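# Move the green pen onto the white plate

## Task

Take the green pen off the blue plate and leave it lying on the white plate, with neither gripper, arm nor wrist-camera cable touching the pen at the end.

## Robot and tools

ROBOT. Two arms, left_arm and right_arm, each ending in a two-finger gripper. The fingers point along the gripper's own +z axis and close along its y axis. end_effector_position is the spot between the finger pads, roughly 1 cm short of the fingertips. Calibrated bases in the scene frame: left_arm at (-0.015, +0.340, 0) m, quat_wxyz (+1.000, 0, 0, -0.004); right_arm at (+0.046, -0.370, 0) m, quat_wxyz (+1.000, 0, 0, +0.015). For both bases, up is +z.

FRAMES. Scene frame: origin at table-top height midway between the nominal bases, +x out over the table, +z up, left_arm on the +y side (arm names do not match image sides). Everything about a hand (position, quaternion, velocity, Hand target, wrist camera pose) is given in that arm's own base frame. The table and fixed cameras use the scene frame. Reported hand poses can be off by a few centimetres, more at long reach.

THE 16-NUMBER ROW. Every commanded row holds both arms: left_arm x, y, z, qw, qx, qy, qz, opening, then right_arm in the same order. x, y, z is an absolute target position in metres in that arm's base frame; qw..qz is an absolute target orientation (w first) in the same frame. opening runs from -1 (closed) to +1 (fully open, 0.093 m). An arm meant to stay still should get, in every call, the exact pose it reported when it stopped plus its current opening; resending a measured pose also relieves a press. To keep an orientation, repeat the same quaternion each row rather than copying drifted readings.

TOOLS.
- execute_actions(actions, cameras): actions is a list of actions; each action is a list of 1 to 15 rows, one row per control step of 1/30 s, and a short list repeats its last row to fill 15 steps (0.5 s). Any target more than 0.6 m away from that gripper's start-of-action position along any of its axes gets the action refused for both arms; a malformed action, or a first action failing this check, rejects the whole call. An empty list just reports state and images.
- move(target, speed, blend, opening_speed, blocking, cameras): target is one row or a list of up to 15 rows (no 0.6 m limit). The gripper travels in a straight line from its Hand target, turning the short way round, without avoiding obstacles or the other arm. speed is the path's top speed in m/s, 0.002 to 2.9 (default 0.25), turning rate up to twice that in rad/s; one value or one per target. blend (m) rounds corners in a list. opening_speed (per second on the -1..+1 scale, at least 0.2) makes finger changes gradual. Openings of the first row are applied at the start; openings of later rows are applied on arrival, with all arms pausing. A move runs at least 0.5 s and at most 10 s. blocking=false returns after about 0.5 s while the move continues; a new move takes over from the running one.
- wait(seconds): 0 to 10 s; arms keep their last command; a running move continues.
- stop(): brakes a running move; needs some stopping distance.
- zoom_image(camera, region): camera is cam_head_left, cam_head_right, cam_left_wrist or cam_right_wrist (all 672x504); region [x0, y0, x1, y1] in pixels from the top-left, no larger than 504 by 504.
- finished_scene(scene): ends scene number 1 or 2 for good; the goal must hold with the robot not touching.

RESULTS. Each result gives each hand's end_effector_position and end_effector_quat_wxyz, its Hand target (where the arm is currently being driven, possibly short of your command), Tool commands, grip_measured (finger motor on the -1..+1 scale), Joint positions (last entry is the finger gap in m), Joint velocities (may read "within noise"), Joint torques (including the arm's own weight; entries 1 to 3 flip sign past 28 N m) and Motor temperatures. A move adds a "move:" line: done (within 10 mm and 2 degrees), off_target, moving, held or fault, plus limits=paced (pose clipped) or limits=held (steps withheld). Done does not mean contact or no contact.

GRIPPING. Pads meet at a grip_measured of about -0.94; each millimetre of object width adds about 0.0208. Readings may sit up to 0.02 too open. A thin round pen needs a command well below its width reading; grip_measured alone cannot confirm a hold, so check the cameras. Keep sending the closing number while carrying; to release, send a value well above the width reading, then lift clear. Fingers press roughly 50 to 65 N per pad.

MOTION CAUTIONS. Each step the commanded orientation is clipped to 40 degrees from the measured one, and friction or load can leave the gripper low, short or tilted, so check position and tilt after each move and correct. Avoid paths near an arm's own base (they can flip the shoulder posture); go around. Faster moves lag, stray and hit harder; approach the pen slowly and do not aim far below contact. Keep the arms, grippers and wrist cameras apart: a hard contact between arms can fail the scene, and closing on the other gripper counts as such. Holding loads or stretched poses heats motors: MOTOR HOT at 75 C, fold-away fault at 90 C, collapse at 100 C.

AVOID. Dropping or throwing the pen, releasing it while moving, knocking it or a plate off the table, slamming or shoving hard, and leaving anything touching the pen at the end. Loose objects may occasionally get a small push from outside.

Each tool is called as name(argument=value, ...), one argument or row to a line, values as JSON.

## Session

execute_actions(
  actions=[],
)

Scene clock: 0.00 s.
left_arm: end_effector_position=(+0.3444, -0.1940, +0.1429) grip_measured=+1.000 end_effector_quat_wxyz=(+0.410, +0.246, +0.846, -0.237) | right_arm: end_effector_position=(+0.3587, +0.1550, +0.1245) grip_measured=+1.000 end_effector_quat_wxyz=(+0.350, -0.104, +0.882, +0.298)
Joint positions: left_arm=[-0.358 1.38 0.763 -0.016 0.371 0.019 0.093] | right_arm=[0.202 1.439 0.77 -0.046 -0.495 0.195 0.093]
Joint velocities: within noise
Joint torques (N m): no reading
Motor temperatures (°C): left_arm=[26 28 28 29 26 28 26] | right_arm=[27 28 25 26 26 27 27]
Heat: left arm: 29 °C; right arm: 28 °C.
Hand target: left_arm +0.3457, -0.1944, +0.1474; +0.414, +0.246, +0.844, -0.237 | right_arm +0.3605, +0.1553, +0.1296; +0.356, -0.106, +0.879, +0.298
Tool commands: left_gripper/opening=+1.0 right_gripper/opening=+1.0

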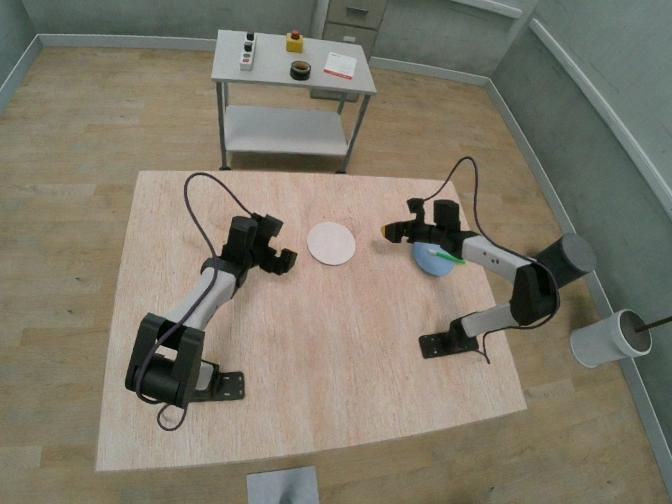

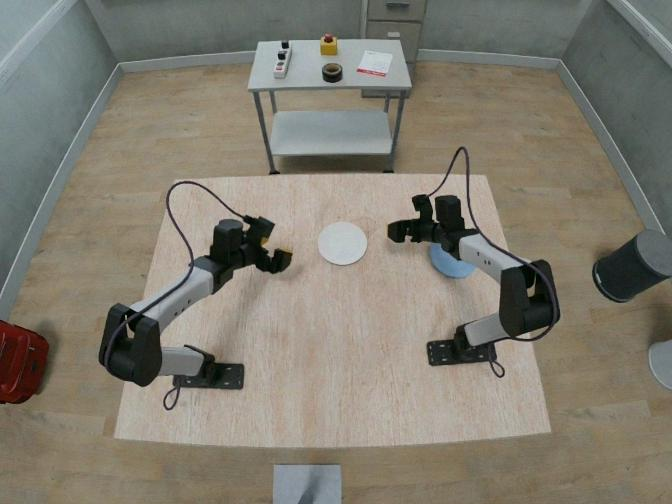

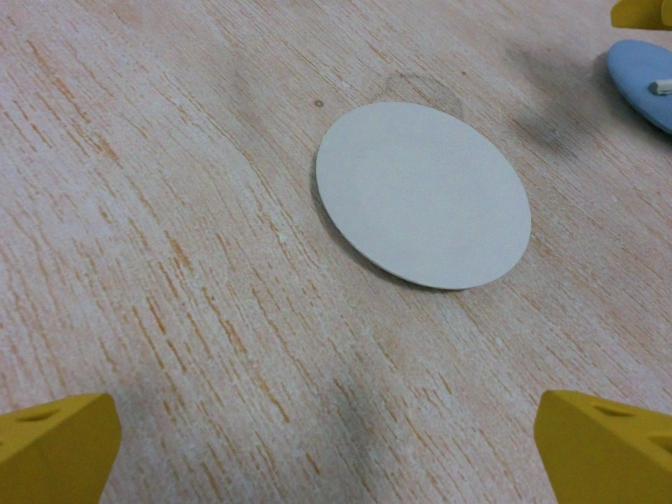

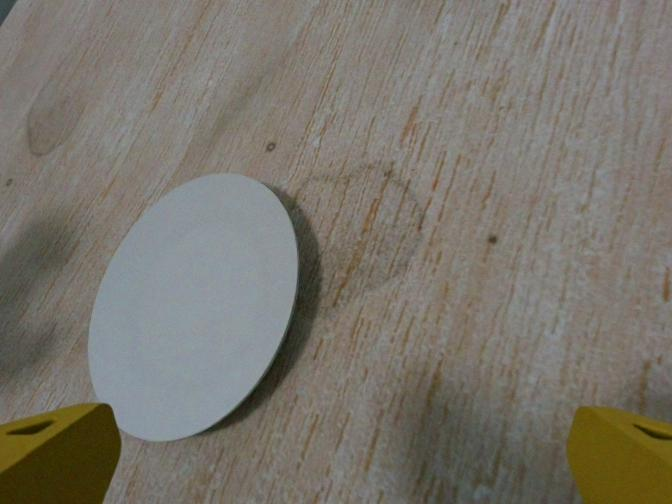

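move(
  target=[0.3945, -0.0249, 0.147, 0.4526, 0.0511, 0.8796, -0.1396, 1.0, 0.275, -0.045, 0.235, 0.259, 0.0, 0.966, 0.0, 1.0],
  speed=0.3,
  cameras=["cam_head_left", "cam_head_right", "cam_right_wrist"],
)

Scene clock: 27.97 s.
left_arm: end_effector_position=(+0.3937, -0.0267, +0.1506) grip_measured=+1.000 end_effector_quat_wxyz=(+0.461, +0.055, +0.875, -0.139) | right_arm: end_effector_position=(+0.2775, -0.0416, +0.2303) grip_measured=+1.000 end_effector_quat_wxyz=(+0.268, +0.001, +0.963, +0.009)
Joint positions: left_arm=[0.088 1.36 0.763 -0.016 0.371 0.019 0.093] | right_arm=[-0.23 1.181 1.267 -1.13 -0.135 -0.191 0.093]
Joint torques (N m): left_arm=[0.36 -3.74 9.06 2.16 0.2 0] | right_arm=[-0.06 -2.36 8.79 1.28 0.01 -0.03]
Motor temperatures (°C): left_arm=[26 30 32 36 26 28 26] | right_arm=[27 31 28 31 26 27 27]
Heat: left arm: 36 °C; right arm: 31 °C.
Hand target: left_arm +0.3939, -0.0251, +0.1470; +0.452, +0.050, +0.879, -0.141 | right_arm +0.2740, -0.0447, +0.2355; +0.260, +0.000, +0.966, +0.001
Off the commanded pose: left_arm 0.004 m, 1 deg | right_arm 0.006 m, 1 deg.
move: done
Images, in order (width x height): cam_head_left 672x504, cam_head_right 672x504, cam_right_wrist 672x504.

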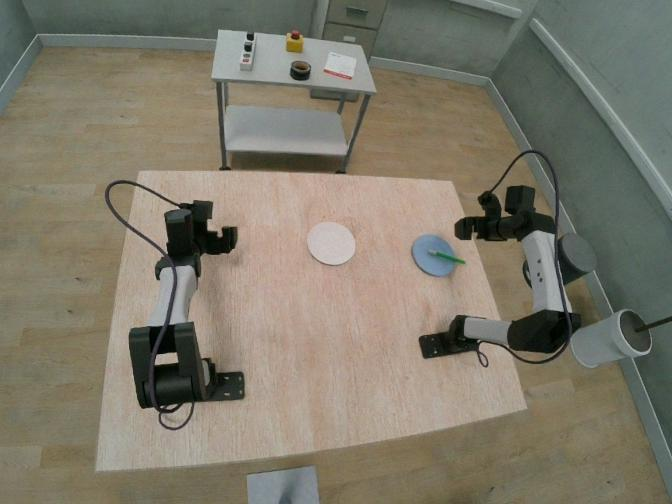

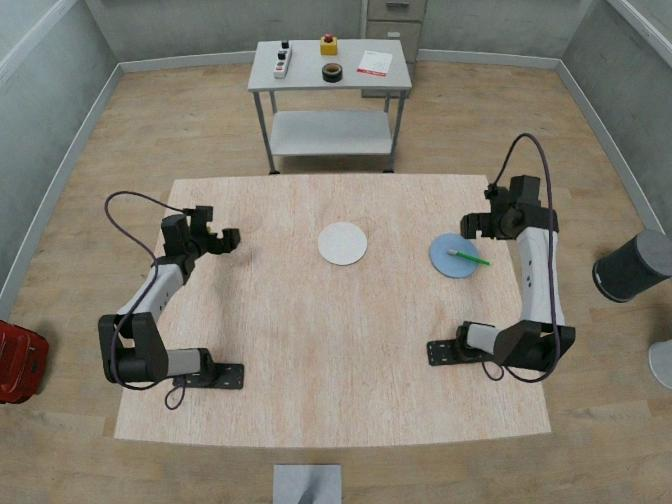

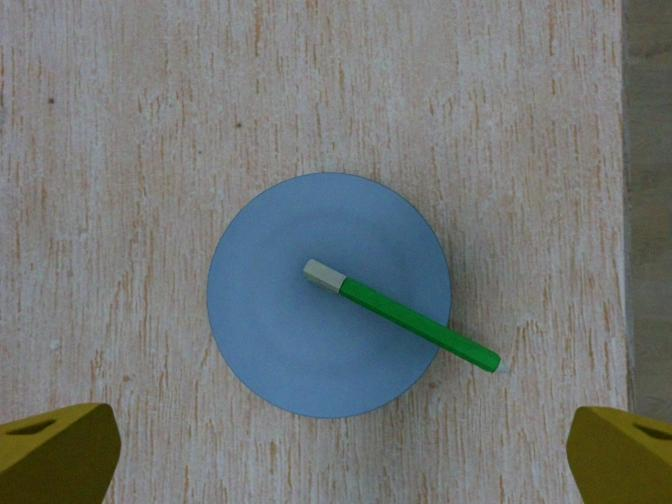

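move(
  target=[0.3939, -0.0251, 0.147, 0.452, 0.050, 0.879, -0.141, 1.0, 0.291, -0.082, 0.09, 0.0, -0.5225, 0.8526, 0.0, 1.0],
  speed=0.3,
  cameras=["cam_head_right", "cam_right_wrist"],
)

Scene clock: 49.37 s.
left_arm: end_effector_position=(+0.3937, -0.0267, +0.1506) grip_measured=+1.000 end_effector_quat_wxyz=(+0.461, +0.055, +0.875, -0.139) | right_arm: end_effector_position=(+0.2851, -0.0795, +0.0882) grip_measured=+1.000 end_effector_quat_wxyz=(+0.000, -0.515, +0.857, +0.008)
Joint positions: left_arm=[0.088 1.36 0.763 -0.016 0.371 0.019 0.093] | right_arm=[-0.279 1.687 1.267 -1.163 -0.012 -1.362 0.093]
Joint torques (N m): left_arm=[0.36 -3.79 9.02 2.15 0.19 0] | right_arm=[0.64 -6.26 7.13 0.26 -0.01 -0.05]
Heat: left arm: 37 °C; right arm: 32 °C.
Hand target: left_arm +0.3938, -0.0251, +0.1470; +0.452, +0.050, +0.879, -0.141 | right_arm +0.2906, -0.0818, +0.0910; +0.000, -0.523, +0.852, -0.001
Off the commanded pose: left_arm 0.004 m, 1 deg | right_arm 0.007 m, 1 deg.
move: done
Images, in order (width x height): cam_head_right 672x504, cam_right_wrist 672x504.

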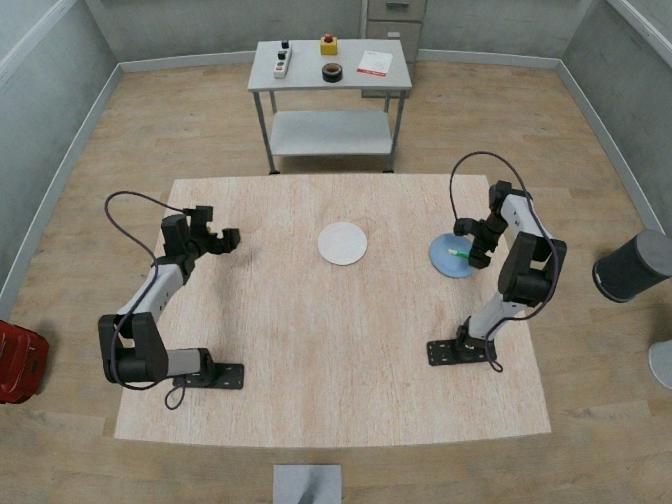

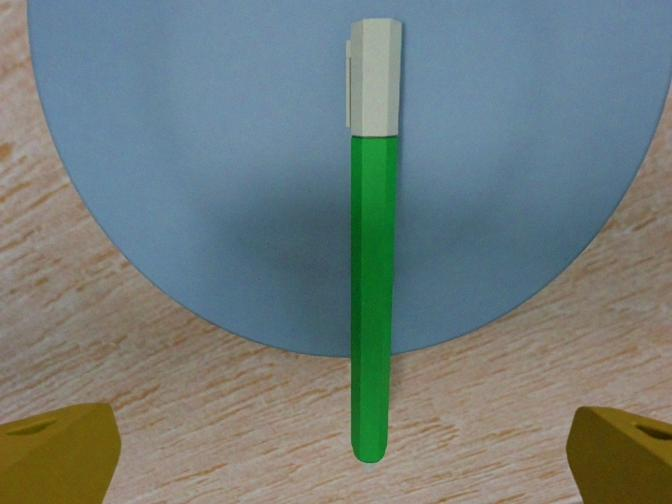

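move(
  target=[0.3939, -0.0251, 0.147, 0.452, 0.050, 0.879, -0.141, 1.0, 0.300, -0.073, 0.06, 0.0, -0.5225, 0.8526, 0.0, 1.0],
  speed=0.15,
  cameras=["cam_head_right", "cam_right_wrist"],
)

zoom_image(
  camera="cam_head_right",
  region=[400, 190, 540, 300],
)

Scene clock: 71.97 s.
left_arm: end_effector_position=(+0.3937, -0.0267, +0.1506) grip_measured=+1.000 end_effector_quat_wxyz=(+0.461, +0.055, +0.875, -0.139) | right_arm: end_effector_position=(+0.3009, -0.0727, +0.0673) grip_measured=+1.000 end_effector_quat_wxyz=(+0.007, -0.525, +0.851, +0.002)
Joint positions: left_arm=[0.088 1.36 0.763 -0.016 0.371 0.019 0.093] | right_arm=[-0.244 1.738 1.241 -1.067 -0.012 -1.349 0.093]
Joint torques (N m): left_arm=[0.36 -3.79 9.03 2.14 0.19 0] | right_arm=[0.58 -6.63 3.86 0.57 -0.03 0.18]
Heat: left arm: 39 °C; right arm: 32 °C.
Hand target: left_arm +0.3938, -0.0251, +0.1470; +0.452, +0.050, +0.879, -0.141 | right_arm +0.3000, -0.0730, +0.0601; +0.000, -0.523, +0.852, +0.000
Off the commanded pose: left_arm 0.004 m, 1 deg | right_arm 0.007 m, 1 deg.
move: done
Images, in order (width x height): cam_head_right 672x504, cam_right_wrist 672x504.

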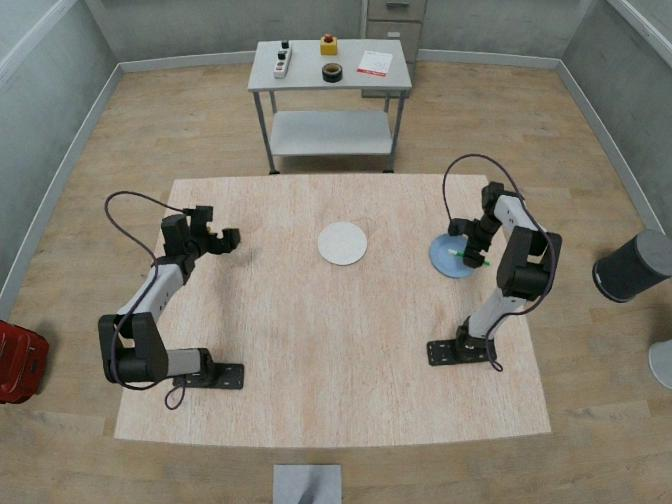

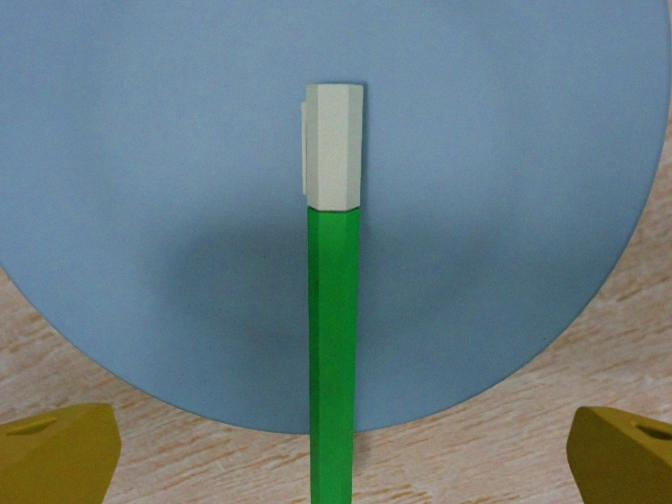

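Scaled by 3.600.

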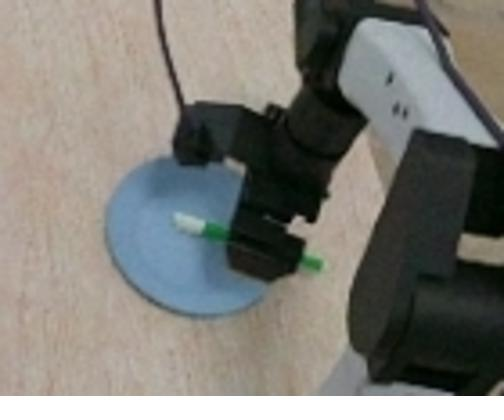

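move(
  target=[0.3939, -0.0251, 0.147, 0.452, 0.050, 0.879, -0.141, 1.0, 0.297, -0.072, 0.040, 0.0, -0.5225, 0.8526, 0.0, 1.0],
  speed=0.1,
  cameras=["cam_head_right", "cam_right_wrist"],
)

zoom_image(
  camera="cam_head_right",
  region=[400, 190, 540, 300],
)

Scene clock: 82.73 s.
left_arm: end_effector_position=(+0.3937, -0.0267, +0.1506) grip_measured=+1.000 end_effector_quat_wxyz=(+0.461, +0.055, +0.875, -0.139) | right_arm: end_effector_position=(+0.2983, -0.0720, +0.0477) grip_measured=+1.000 end_effector_quat_wxyz=(+0.007, -0.524, +0.851, +0.002)
Joint positions: left_arm=[0.088 1.36 0.763 -0.016 0.371 0.019 0.093] | right_arm=[-0.244 1.75 1.174 -0.988 -0.012 -1.348 0.093]
Joint torques (N m): left_arm=[0.35 -3.79 9.03 2.15 0.19 0] | right_arm=[0.65 -6.43 3.67 0.58 -0.03 0.19]
Heat: left arm: 39 °C; right arm: 31 °C.
Hand target: left_arm +0.3938, -0.0251, +0.1470; +0.452, +0.050, +0.879, -0.141 | right_arm +0.2968, -0.0720, +0.0402; +0.000, -0.523, +0.853, +0.000
Off the commanded pose: left_arm 0.004 m, 1 deg | right_arm 0.008 m, 1 deg.
move: done
Images, in order (width x height): cam_head_right 672x504, cam_right_wrist 672x504.

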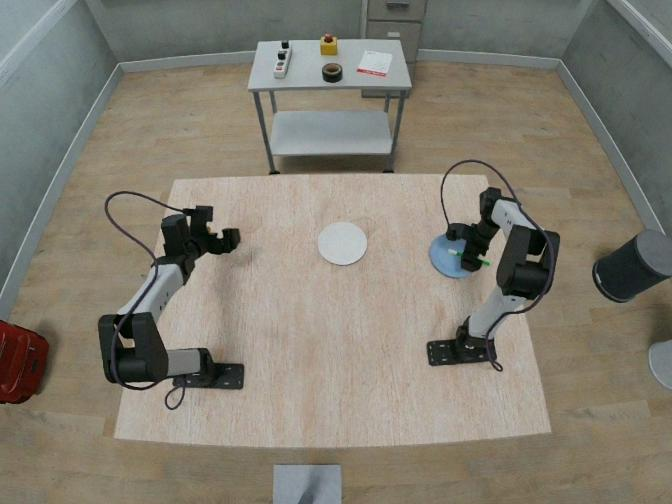

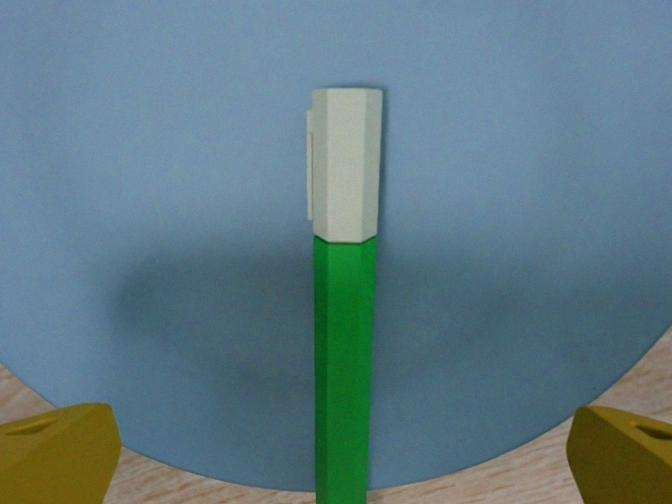

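Scaled by 3.600.

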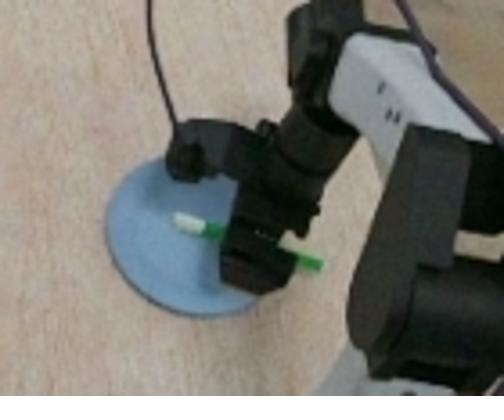

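move(
  target=[0.3939, -0.0251, 0.147, 0.452, 0.050, 0.879, -0.141, 1.0, 0.296, -0.072, 0.028, 0.0, -0.5225, 0.8526, 0.0, 1.0],
  speed=0.06,
  cameras=["cam_head_left", "cam_right_wrist"],
)

zoom_image(
  camera="cam_head_left",
  region=[380, 190, 520, 300],
)

Scene clock: 91.70 s.
left_arm: end_effector_position=(+0.3937, -0.0267, +0.1506) grip_measured=+1.000 end_effector_quat_wxyz=(+0.461, +0.055, +0.875, -0.139) | right_arm: end_effector_position=(+0.2977, -0.0719, +0.0360) grip_measured=+1.000 end_effector_quat_wxyz=(+0.007, -0.524, +0.851, +0.002)
Joint positions: left_arm=[0.088 1.36 0.763 -0.016 0.371 0.019 0.093] | right_arm=[-0.244 1.763 1.14 -0.94 -0.012 -1.348 0.093]
Joint torques (N m): left_arm=[0.36 -3.79 9.03 2.15 0.2 0] | right_arm=[0.58 -6.42 3.6 0.59 -0.03 0.17]
Heat: left arm: 40 °C; right arm: 32 °C.
Hand target: left_arm +0.3938, -0.0251, +0.1470; +0.452, +0.050, +0.879, -0.141 | right_arm +0.2957, -0.0720, +0.0282; +0.000, -0.523, +0.853, +0.000
Off the commanded pose: left_arm 0.004 m, 1 deg | right_arm 0.008 m, 1 deg.
move: done
Images, in order (width x height): cam_head_left 672x504, cam_right_wrist 672x504.

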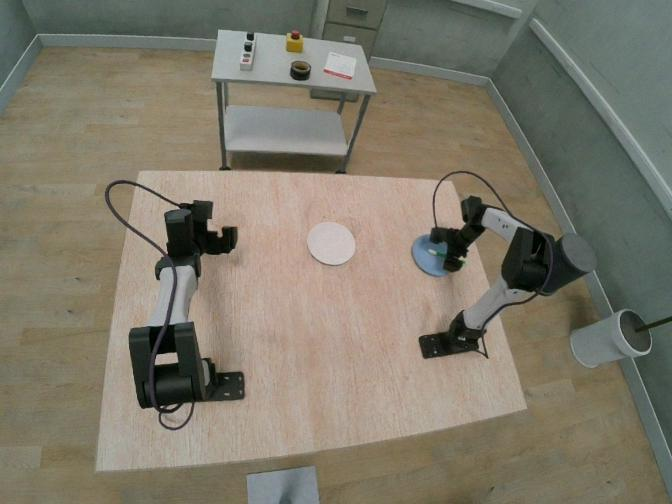

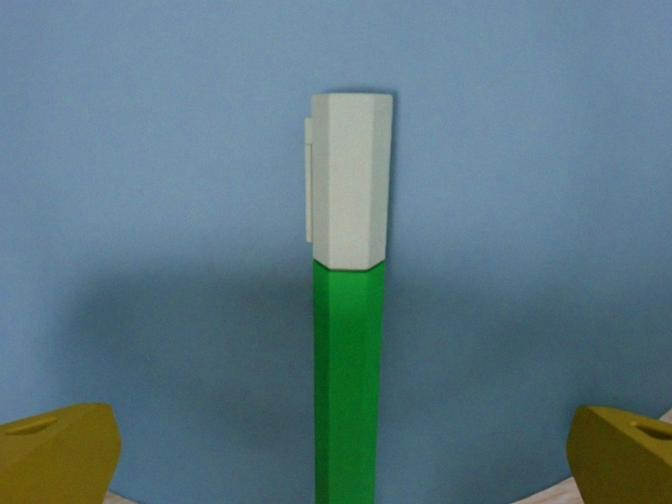

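Scaled by 3.600.

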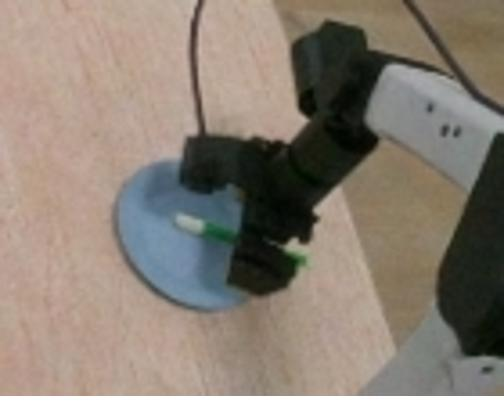

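move(
  target=[0.3939, -0.0251, 0.147, 0.452, 0.050, 0.879, -0.141, 1.0, 0.2955, -0.072, 0.021, 0.0, -0.5225, 0.8526, 0.0, 1.0],
  speed=0.05,
  cameras=["cam_right_wrist"],
)

Scene clock: 98.37 s.
left_arm: end_effector_position=(+0.3937, -0.0267, +0.1506) grip_measured=+1.000 end_effector_quat_wxyz=(+0.461, +0.055, +0.875, -0.139) | right_arm: end_effector_position=(+0.2980, -0.0720, +0.0317) grip_measured=+1.000 end_effector_quat_wxyz=(+0.009, -0.524, +0.851, +0.000)
Joint positions: left_arm=[0.088 1.36 0.763 -0.016 0.371 0.019 0.093] | right_arm=[-0.244 1.766 1.125 -0.917 -0.012 -1.348 0.093]
Joint torques (N m): left_arm=[0.35 -3.81 9.05 2.15 0.19 0] | right_arm=[0.57 -5.79 3.25 0.66 -0.04 0.17]
Heat: left arm: 40 °C; right arm: 32 °C.
Hand target: left_arm +0.3938, -0.0251, +0.1470; +0.452, +0.050, +0.879, -0.141 | right_arm +0.2951, -0.0719, +0.0214; +0.000, -0.523, +0.853, +0.000
Off the commanded pose: left_arm 0.004 m, 1 deg | right_arm 0.011 m, 1 deg.
move: off_target (right_arm)
Images, in order (width x height): cam_right_wrist 672x504.

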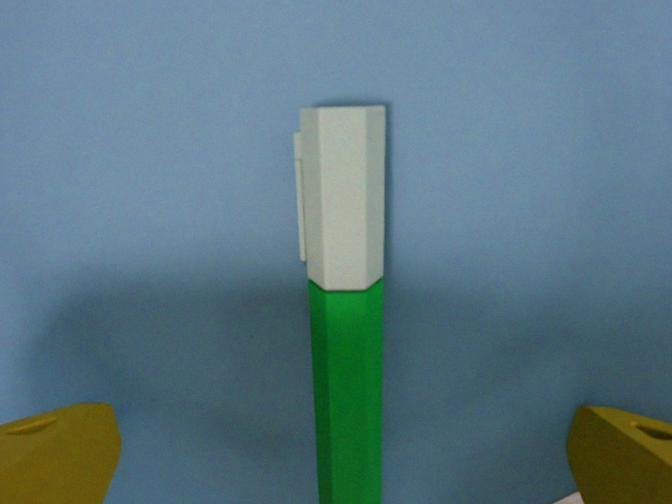

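move(
  target=[0.3939, -0.0251, 0.147, 0.452, 0.050, 0.879, -0.141, 1.0, 0.2955, -0.072, 0.025, 0.0, -0.5225, 0.8526, 0.0, -0.5],
  speed=0.05,
  opening_speed=1.2,
  cameras=["cam_right_wrist"],
)

Scene clock: 107.30 s.
left_arm: end_effector_position=(+0.3937, -0.0267, +0.1506) grip_measured=+1.000 end_effector_quat_wxyz=(+0.461, +0.055, +0.875, -0.139) | right_arm: end_effector_position=(+0.3003, -0.0728, +0.0313) grip_measured=-0.498 end_effector_quat_wxyz=(+0.012, -0.524, +0.851, -0.004)
Joint positions: left_arm=[0.088 1.36 0.763 -0.016 0.371 0.019 0.093] | right_arm=[-0.244 1.767 1.125 -0.906 -0.011 -1.348 0.021]
Joint torques (N m): left_arm=[0.35 -3.79 9.05 2.14 0.19 0] | right_arm=[0.55 -6.5 4.07 0.39 -0.03 0.17]
Motor temperatures (°C): left_arm=[26 30 36 41 26 28 26] | right_arm=[27 32 29 28 26 27 27]
Heat: left arm: 41 °C; right arm: 32 °C.
Hand target: left_arm +0.3938, -0.0251, +0.1470; +0.452, +0.050, +0.879, -0.141 | right_arm +0.2956, -0.0722, +0.0252; +0.000, -0.523, +0.853, -0.001
Off the commanded pose: left_arm 0.004 m, 1 deg | right_arm 0.008 m, 1 deg.
move: done
Images, in order (width x height): cam_right_wrist 672x504.

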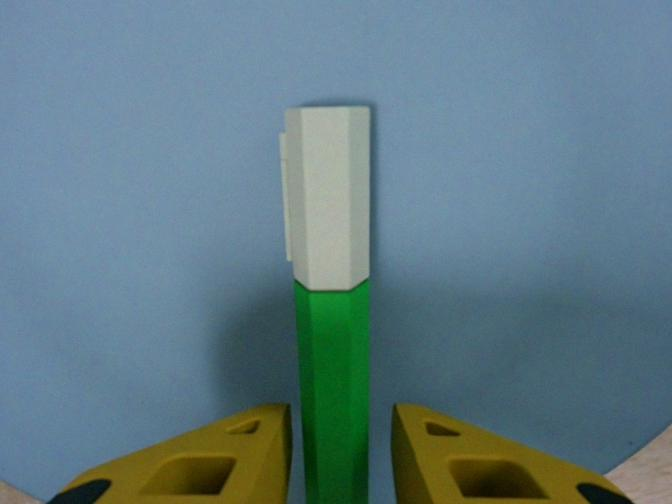

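move(
  target=[0.3939, -0.0251, 0.147, 0.452, 0.050, 0.879, -0.141, 1.0, 0.2955, -0.072, 0.027, 0.0, -0.5225, 0.8526, 0.0, -0.96],
  speed=0.05,
  opening_speed=0.5,
  cameras=["cam_right_wrist"],
)

Scene clock: 113.07 s.
left_arm: end_effector_position=(+0.3937, -0.0267, +0.1506) grip_measured=+1.000 end_effector_quat_wxyz=(+0.461, +0.055, +0.875, -0.139) | right_arm: end_effector_position=(+0.3003, -0.0728, +0.0313) grip_measured=-0.861 end_effector_quat_wxyz=(+0.012, -0.524, +0.851, -0.004)
Joint positions: left_arm=[0.088 1.36 0.763 -0.016 0.371 0.019 0.093] | right_arm=[-0.244 1.767 1.125 -0.906 -0.011 -1.348 0.004]
Joint torques (N m): left_arm=[0.36 -3.79 9.03 2.14 0.19 0] | right_arm=[0.57 -6.8 4.41 0.28 -0.05 0.17]
Heat: left arm: 41 °C; right arm: 32 °C.
Hand target: left_arm +0.3938, -0.0251, +0.1470; +0.452, +0.050, +0.879, -0.141 | right_arm +0.2955, -0.0720, +0.0271; +0.000, -0.523, +0.853, +0.000
Off the commanded pose: left_arm 0.004 m, 1 deg | right_arm 0.007 m, 1 deg.
move: done
Images, in order (width x height): cam_right_wrist 672x504.

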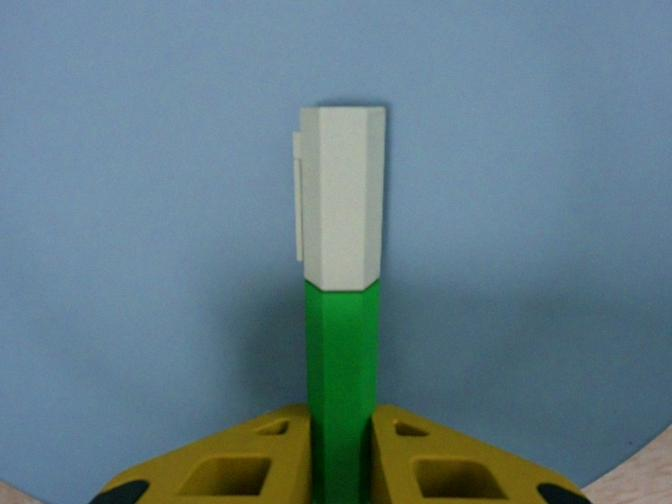

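move(
  target=[
    [0.3939, -0.0251, 0.147, 0.452, 0.050, 0.879, -0.141, 1.0, 0.298, -0.072, 0.06, 0.0, -0.5225, 0.8526, 0.0, -0.96],
    [0.3939, -0.0251, 0.147, 0.452, 0.050, 0.879, -0.141, 1.0, 0.305, -0.05, 0.105, 0.0, -0.5225, 0.8526, 0.0, -0.96],
    [0.3939, -0.0251, 0.147, 0.452, 0.050, 0.879, -0.141, 1.0, 0.373, 0.325, 0.10, 0.0, -0.766, 0.643, 0.0, -0.96],
  ],
  speed=[0.08, 0.2, 0.25],
  blend=0.02,
  cameras=["cam_head_left", "cam_head_right", "cam_right_wrist"],
)

zoom_image(
  camera="cam_head_right",
  region=[280, 180, 420, 290],
)

zoom_image(
  camera="cam_head_left",
  region=[270, 180, 410, 290],
)

Scene clock: 149.03 s.
left_arm: end_effector_position=(+0.3937, -0.0267, +0.1506) grip_measured=+1.000 end_effector_quat_wxyz=(+0.461, +0.055, +0.875, -0.139) | right_arm: end_effector_position=(+0.3706, +0.3273, +0.0986) grip_measured=-0.871 end_effector_quat_wxyz=(-0.036, +0.765, -0.643, +0.002)
Joint positions: left_arm=[0.088 1.36 0.763 -0.016 0.371 0.019 0.093] | right_arm=[0.721 2.531 2.596 -1.563 -0.008 -1.023 0.003]
Joint torques (N m): left_arm=[0.36 -3.79 9.02 2.14 0.2 0] | right_arm=[-0.21 -12.41 8.02 0.25 0 0.02]
Heat: left arm: 43 °C; right arm: 34 °C.
Hand target: left_arm +0.3938, -0.0251, +0.1470; +0.452, +0.050, +0.879, -0.141 | right_arm +0.3737, +0.3236, +0.0997; -0.033, +0.765, -0.643, +0.008
Off the commanded pose: left_arm 0.004 m, 1 deg | right_arm 0.004 m, 4 deg.
joint sent to its limit (right arm) — joint 4 (wrist pitch), lower limit. The joint targets are off in orientation, not in position.
move: off_target (right_arm); blend cut to 0.0165 m at target 1
Images, in order (width x height): cam_head_left 672x504, cam_head_right 672x504, cam_right_wrist 672x504.

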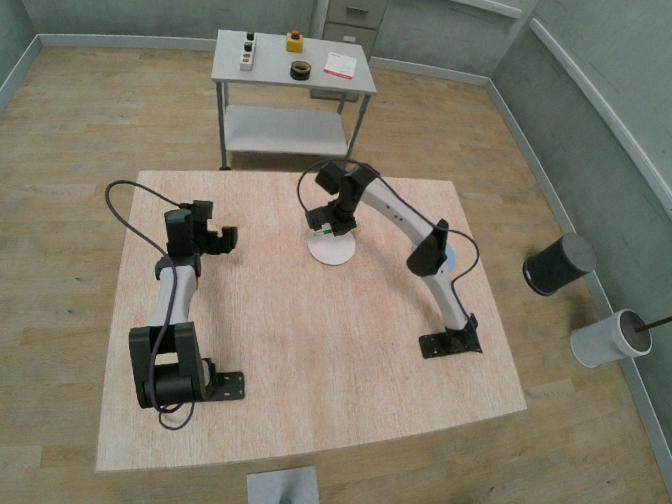

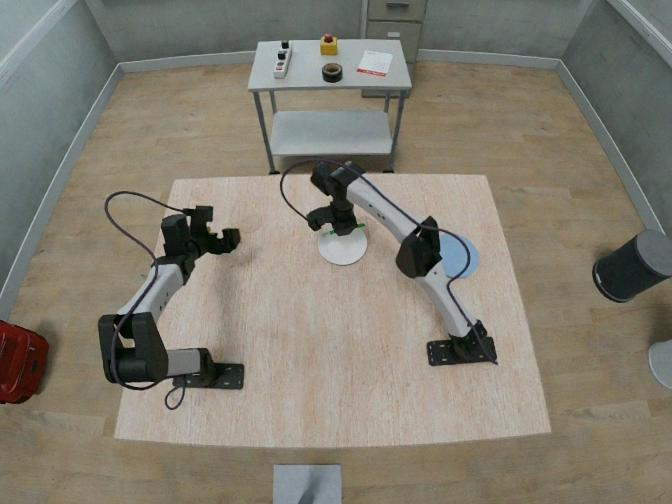

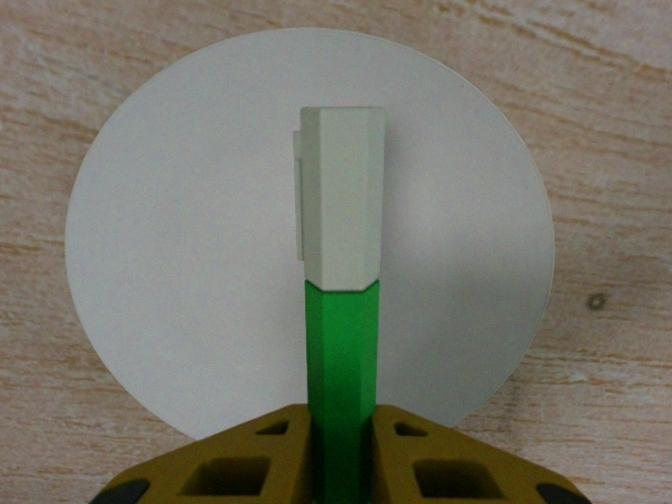

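Scaled by 3.600.

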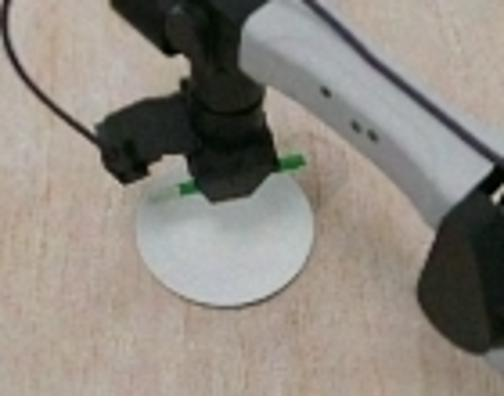

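Scaled by 3.600.

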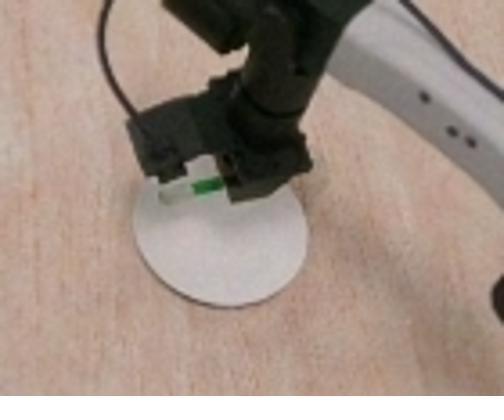

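move(
  target=[0.3939, -0.0251, 0.147, 0.452, 0.050, 0.879, -0.141, 1.0, 0.370, 0.323, 0.048, 0.0, -0.766, 0.643, 0.0, -0.96],
  speed=0.15,
  cameras=["cam_head_left", "cam_head_right", "cam_right_wrist"],
)

zoom_image(
  camera="cam_head_right",
  region=[280, 180, 420, 290],
)

zoom_image(
  camera="cam_head_left",
  region=[270, 180, 410, 290],
)

Scene clock: 162.27 s.
left_arm: end_effector_position=(+0.3937, -0.0267, +0.1506) grip_measured=+1.000 end_effector_quat_wxyz=(+0.461, +0.055, +0.875, -0.139) | right_arm: end_effector_position=(+0.3670, +0.3241, +0.0582) grip_measured=-0.871 end_effector_quat_wxyz=(-0.004, +0.765, -0.644, -0.003)
Joint positions: left_arm=[0.088 1.36 0.763 -0.016 0.371 0.019 0.093] | right_arm=[0.721 2.55 2.468 -1.483 -0.008 -1.023 0.003]
Joint torques (N m): left_arm=[0.35 -3.79 9.03 2.14 0.19 0] | right_arm=[-0.05 -12.75 4.16 0.59 -0.06 0.03]
Motor temperatures (°C): left_arm=[26 30 37 43 26 28 26] | right_arm=[27 39 31 28 26 27 28]
Heat: left arm: 43 °C; right arm: 39 °C.
Hand target: left_arm +0.3938, -0.0251, +0.1470; +0.452, +0.050, +0.879, -0.141 | right_arm +0.3700, +0.3230, +0.0483; +0.000, +0.766, -0.643, +0.000
Off the commanded pose: left_arm 0.004 m, 1 deg | right_arm 0.011 m, 1 deg.
move: off_target (right_arm)
Images, in order (width x height): cam_head_left 672x504, cam_head_right 672x504, cam_right_wrist 672x504.

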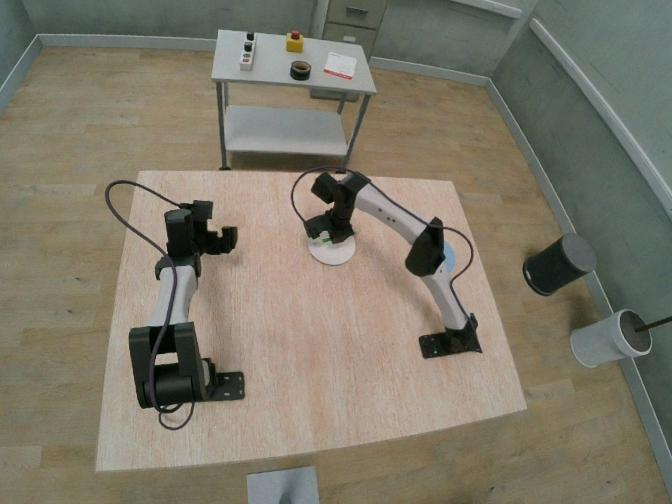

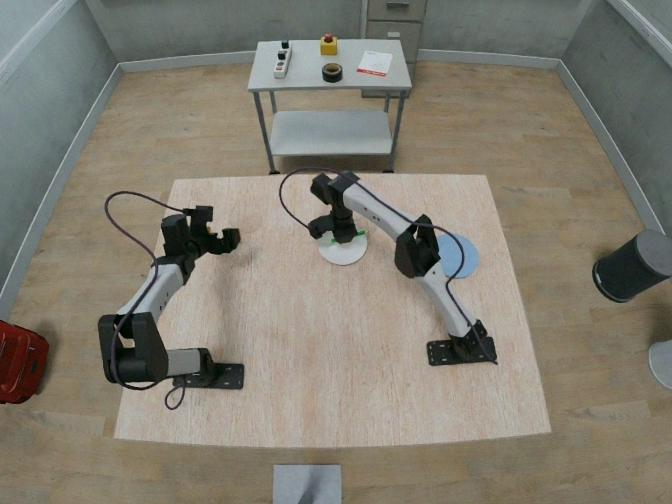

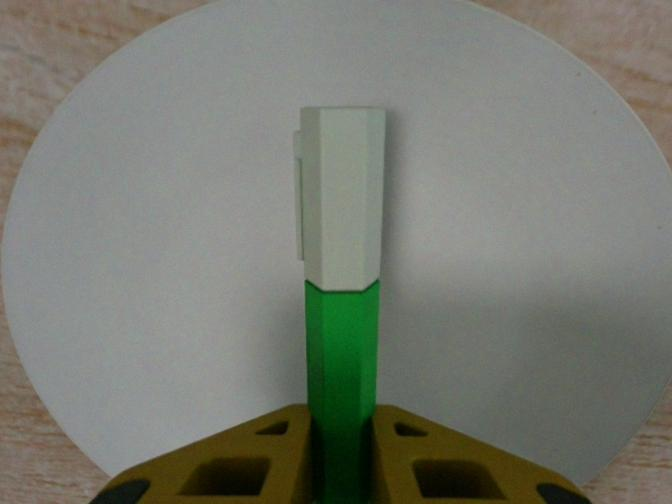

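Scaled by 3.600.

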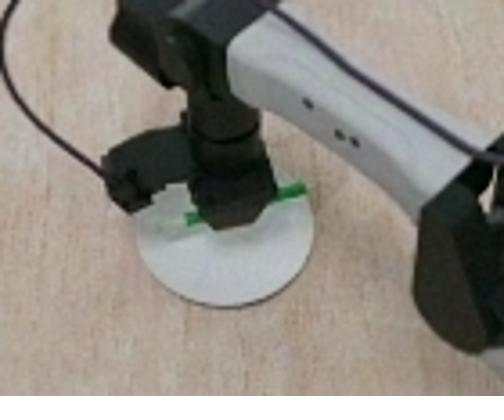

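Scaled by 3.600.

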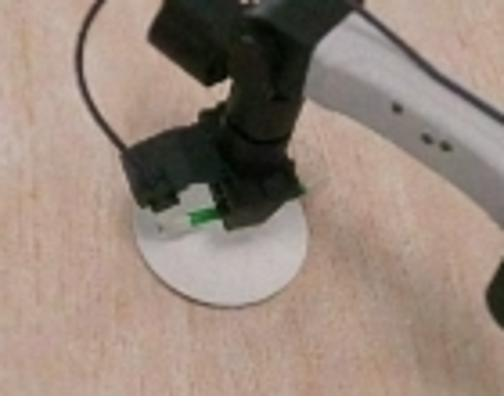

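move(
  target=[0.3939, -0.0251, 0.147, 0.452, 0.050, 0.879, -0.141, 1.0, 0.370, 0.329, 0.030, 0.0, -0.766, 0.643, 0.0, -0.96],
  speed=0.1,
  cameras=["cam_head_right", "cam_right_wrist"],
)

zoom_image(
  camera="cam_head_right",
  region=[280, 180, 420, 290],
)

Scene clock: 171.50 s.
left_arm: end_effector_position=(+0.3937, -0.0267, +0.1506) grip_measured=+1.000 end_effector_quat_wxyz=(+0.461, +0.055, +0.875, -0.139) | right_arm: end_effector_position=(+0.3707, +0.3273, +0.0425) grip_measured=-0.871 end_effector_quat_wxyz=(-0.006, +0.765, -0.644, -0.003)
Joint positions: left_arm=[0.088 1.36 0.763 -0.016 0.371 0.019 0.093] | right_arm=[0.721 2.563 2.43 -1.426 -0.008 -1.023 0.003]
Joint torques (N m): left_arm=[0.35 -3.79 9.03 2.15 0.19 0] | right_arm=[0.7 -12.52 4.03 0.59 -0.06 0.13]
Heat: left arm: 43 °C; right arm: 42 °C.
Hand target: left_arm +0.3938, -0.0251, +0.1470; +0.452, +0.050, +0.879, -0.141 | right_arm +0.3699, +0.3289, +0.0302; +0.000, +0.766, -0.643, +0.000
Off the commanded pose: left_arm 0.004 m, 1 deg | right_arm 0.013 m, 1 deg.
move: off_target (right_arm)
Images, in order (width x height): cam_head_right 672x504, cam_right_wrist 672x504.

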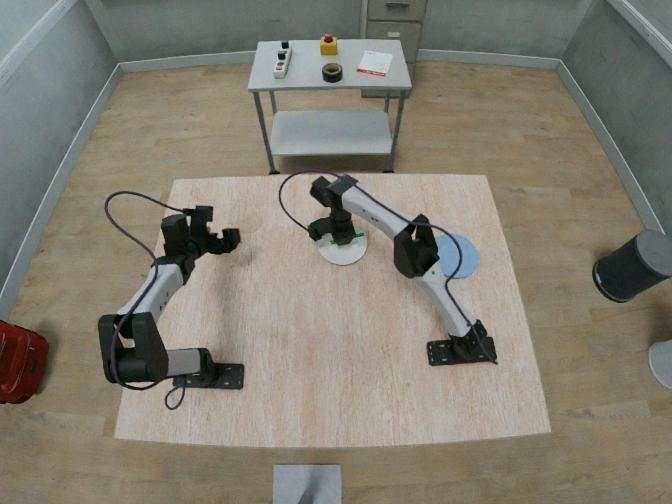

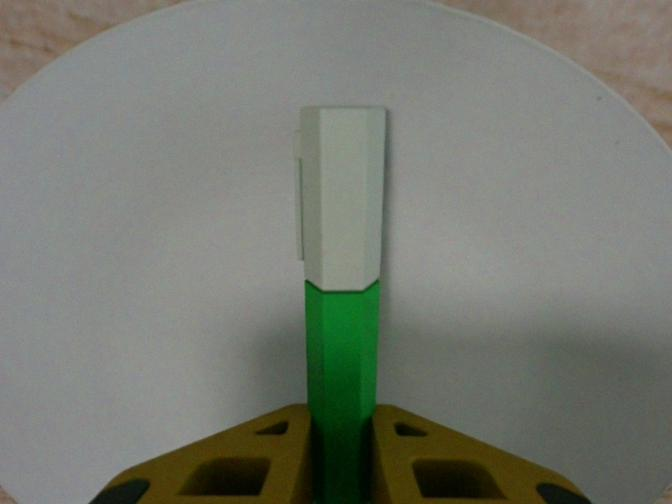

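Scaled by 3.600.

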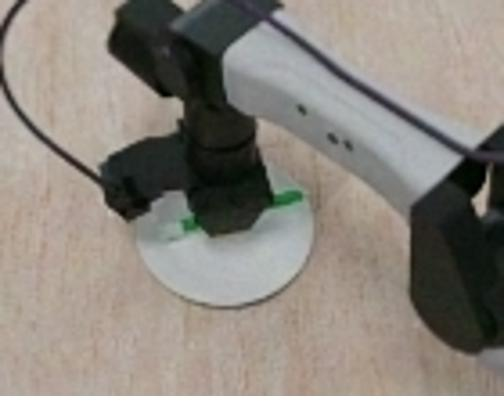

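move(
  target=[0.3939, -0.0251, 0.147, 0.452, 0.050, 0.879, -0.141, 1.0, 0.370, 0.330, 0.021, 0, -0.766, 0.643, 0, -0.96],
  speed=0.05,
  cameras=["cam_right_wrist", "cam_head_right"],
)

Scene clock: 183.13 s.
left_arm: end_effector_position=(+0.3937, -0.0267, +0.1506) grip_measured=+1.000 end_effector_quat_wxyz=(+0.461, +0.055, +0.875, -0.139) | right_arm: end_effector_position=(+0.3700, +0.3288, +0.0362) grip_measured=-0.871 end_effector_quat_wxyz=(-0.006, +0.769, -0.640, -0.004)
Joint positions: left_arm=[0.088 1.36 0.763 -0.016 0.371 0.019 0.093] | right_arm=[0.723 2.563 2.404 -1.402 -0.009 -1.03 0.003]
Joint torques (N m): left_arm=[0.35 -3.79 9.02 2.14 0.19 0] | right_arm=[0.58 -12.41 3.38 0.73 -0.06 0.14]
Heat: left arm: 44 °C; right arm: 42 °C.
Hand target: left_arm +0.3938, -0.0251, +0.1470; +0.452, +0.050, +0.879, -0.141 | right_arm +0.3695, +0.3299, +0.0213; +0.000, +0.768, -0.640, -0.001
Off the commanded pose: left_arm 0.004 m, 1 deg | right_arm 0.015 m, 1 deg.
move: off_target (right_arm)
Images, in order (width x height): cam_head_right 672x504, cam_right_wrist 672x504.

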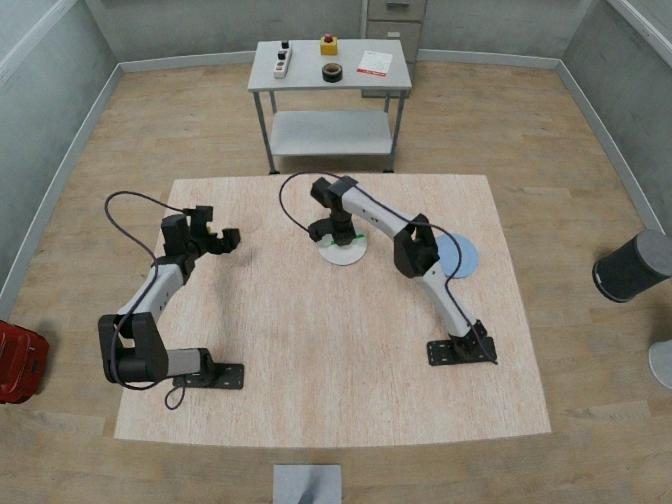

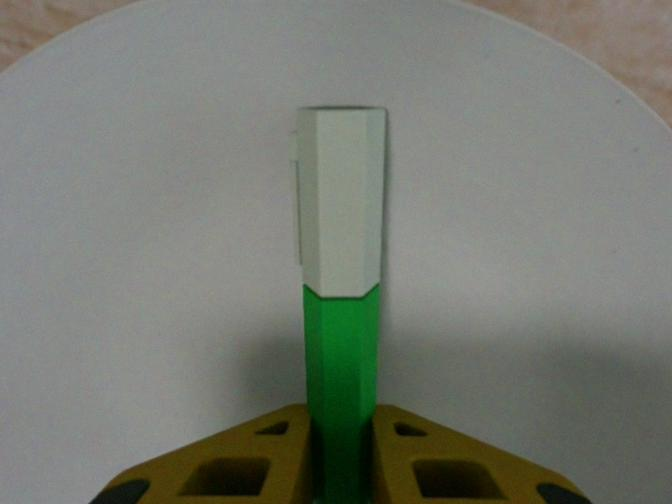

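move(
  target=[0.3939, -0.0251, 0.147, 0.452, 0.050, 0.879, -0.141, 1.0, 0.370, 0.331, 0.013, 0, -0.766, 0.643, 0, -0.96],
  speed=0.04,
  cameras=["cam_right_wrist"],
)

Scene clock: 187.97 s.
left_arm: end_effector_position=(+0.3937, -0.0267, +0.1506) grip_measured=+1.000 end_effector_quat_wxyz=(+0.461, +0.055, +0.875, -0.139) | right_arm: end_effector_position=(+0.3685, +0.3299, +0.0321) grip_measured=-0.871 end_effector_quat_wxyz=(-0.006, +0.769, -0.640, -0.009)
Joint positions: left_arm=[0.088 1.36 0.763 -0.016 0.371 0.019 0.093] | right_arm=[0.723 2.563 2.388 -1.388 -0.02 -1.03 0.003]
Joint torques (N m): left_arm=[0.36 -3.79 9.03 2.14 0.19 0] | right_arm=[0.72 -12.08 2.65 0.89 -0.05 0.24]
Heat: left arm: 44 °C; right arm: 42 °C.
Hand target: left_arm +0.3938, -0.0251, +0.1470; +0.452, +0.050, +0.879, -0.141 | right_arm +0.3683, +0.3317, +0.0133; +0.000, +0.766, -0.643, -0.005
Off the commanded pose: left_arm 0.004 m, 1 deg | right_arm 0.019 m, 1 deg.
move: off_target (right_arm)
Images, in order (width x height): cam_right_wrist 672x504.

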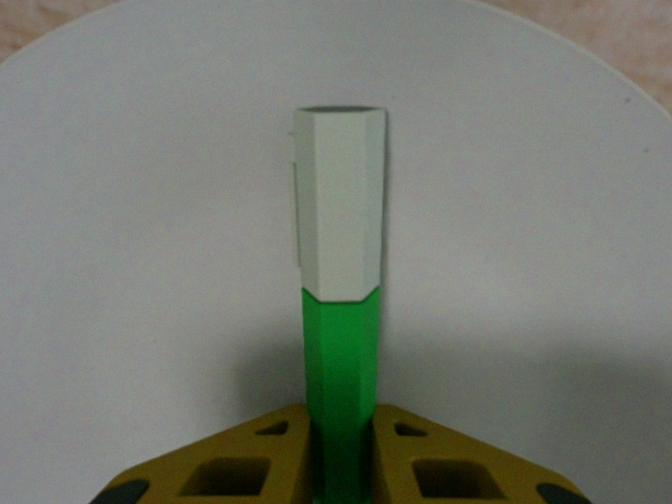

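move(
  target=[0.3939, -0.0251, 0.147, 0.452, 0.050, 0.879, -0.141, 1.0, 0.370, 0.332, 0.008, 0, -0.766, 0.643, 0, -0.96],
  speed=0.04,
  cameras=["cam_right_wrist"],
)

Scene clock: 193.27 s.
left_arm: end_effector_position=(+0.3937, -0.0267, +0.1506) grip_measured=+1.000 end_effector_quat_wxyz=(+0.461, +0.055, +0.875, -0.139) | right_arm: end_effector_position=(+0.3677, +0.3307, +0.0311) grip_measured=-0.871 end_effector_quat_wxyz=(-0.005, +0.769, -0.639, -0.009)
Joint positions: left_arm=[0.088 1.36 0.763 -0.016 0.371 0.019 0.093] | right_arm=[0.726 2.562 2.382 -1.383 -0.02 -1.03 0.003]
Joint torques (N m): left_arm=[0.35 -3.78 9.03 2.14 0.19 0] | right_arm=[0.66 -11.6 2.22 1.01 0.07 0.25]
Heat: left arm: 44 °C; right arm: 42 °C.
Hand target: left_arm +0.3938, -0.0251, +0.1470; +0.452, +0.050, +0.879, -0.141 | right_arm +0.3691, +0.3312, +0.0085; +0.002, +0.766, -0.643, +0.000
Off the commanded pose: left_arm 0.004 m, 1 deg | right_arm 0.023 m, 1 deg.
move: off_target (right_arm)
Images, in order (width x height): cam_right_wrist 672x504.

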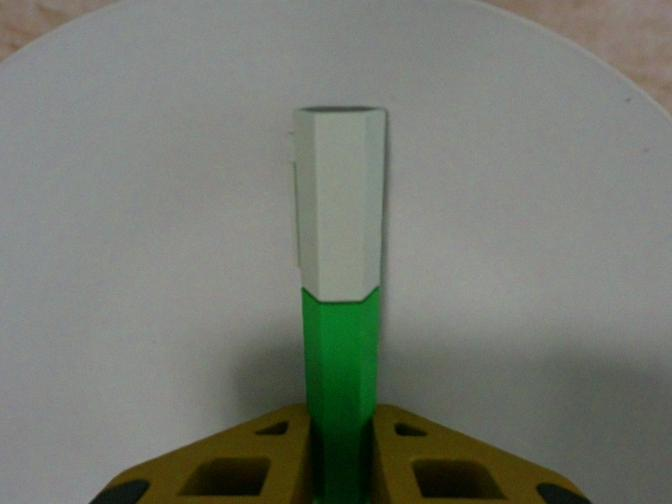

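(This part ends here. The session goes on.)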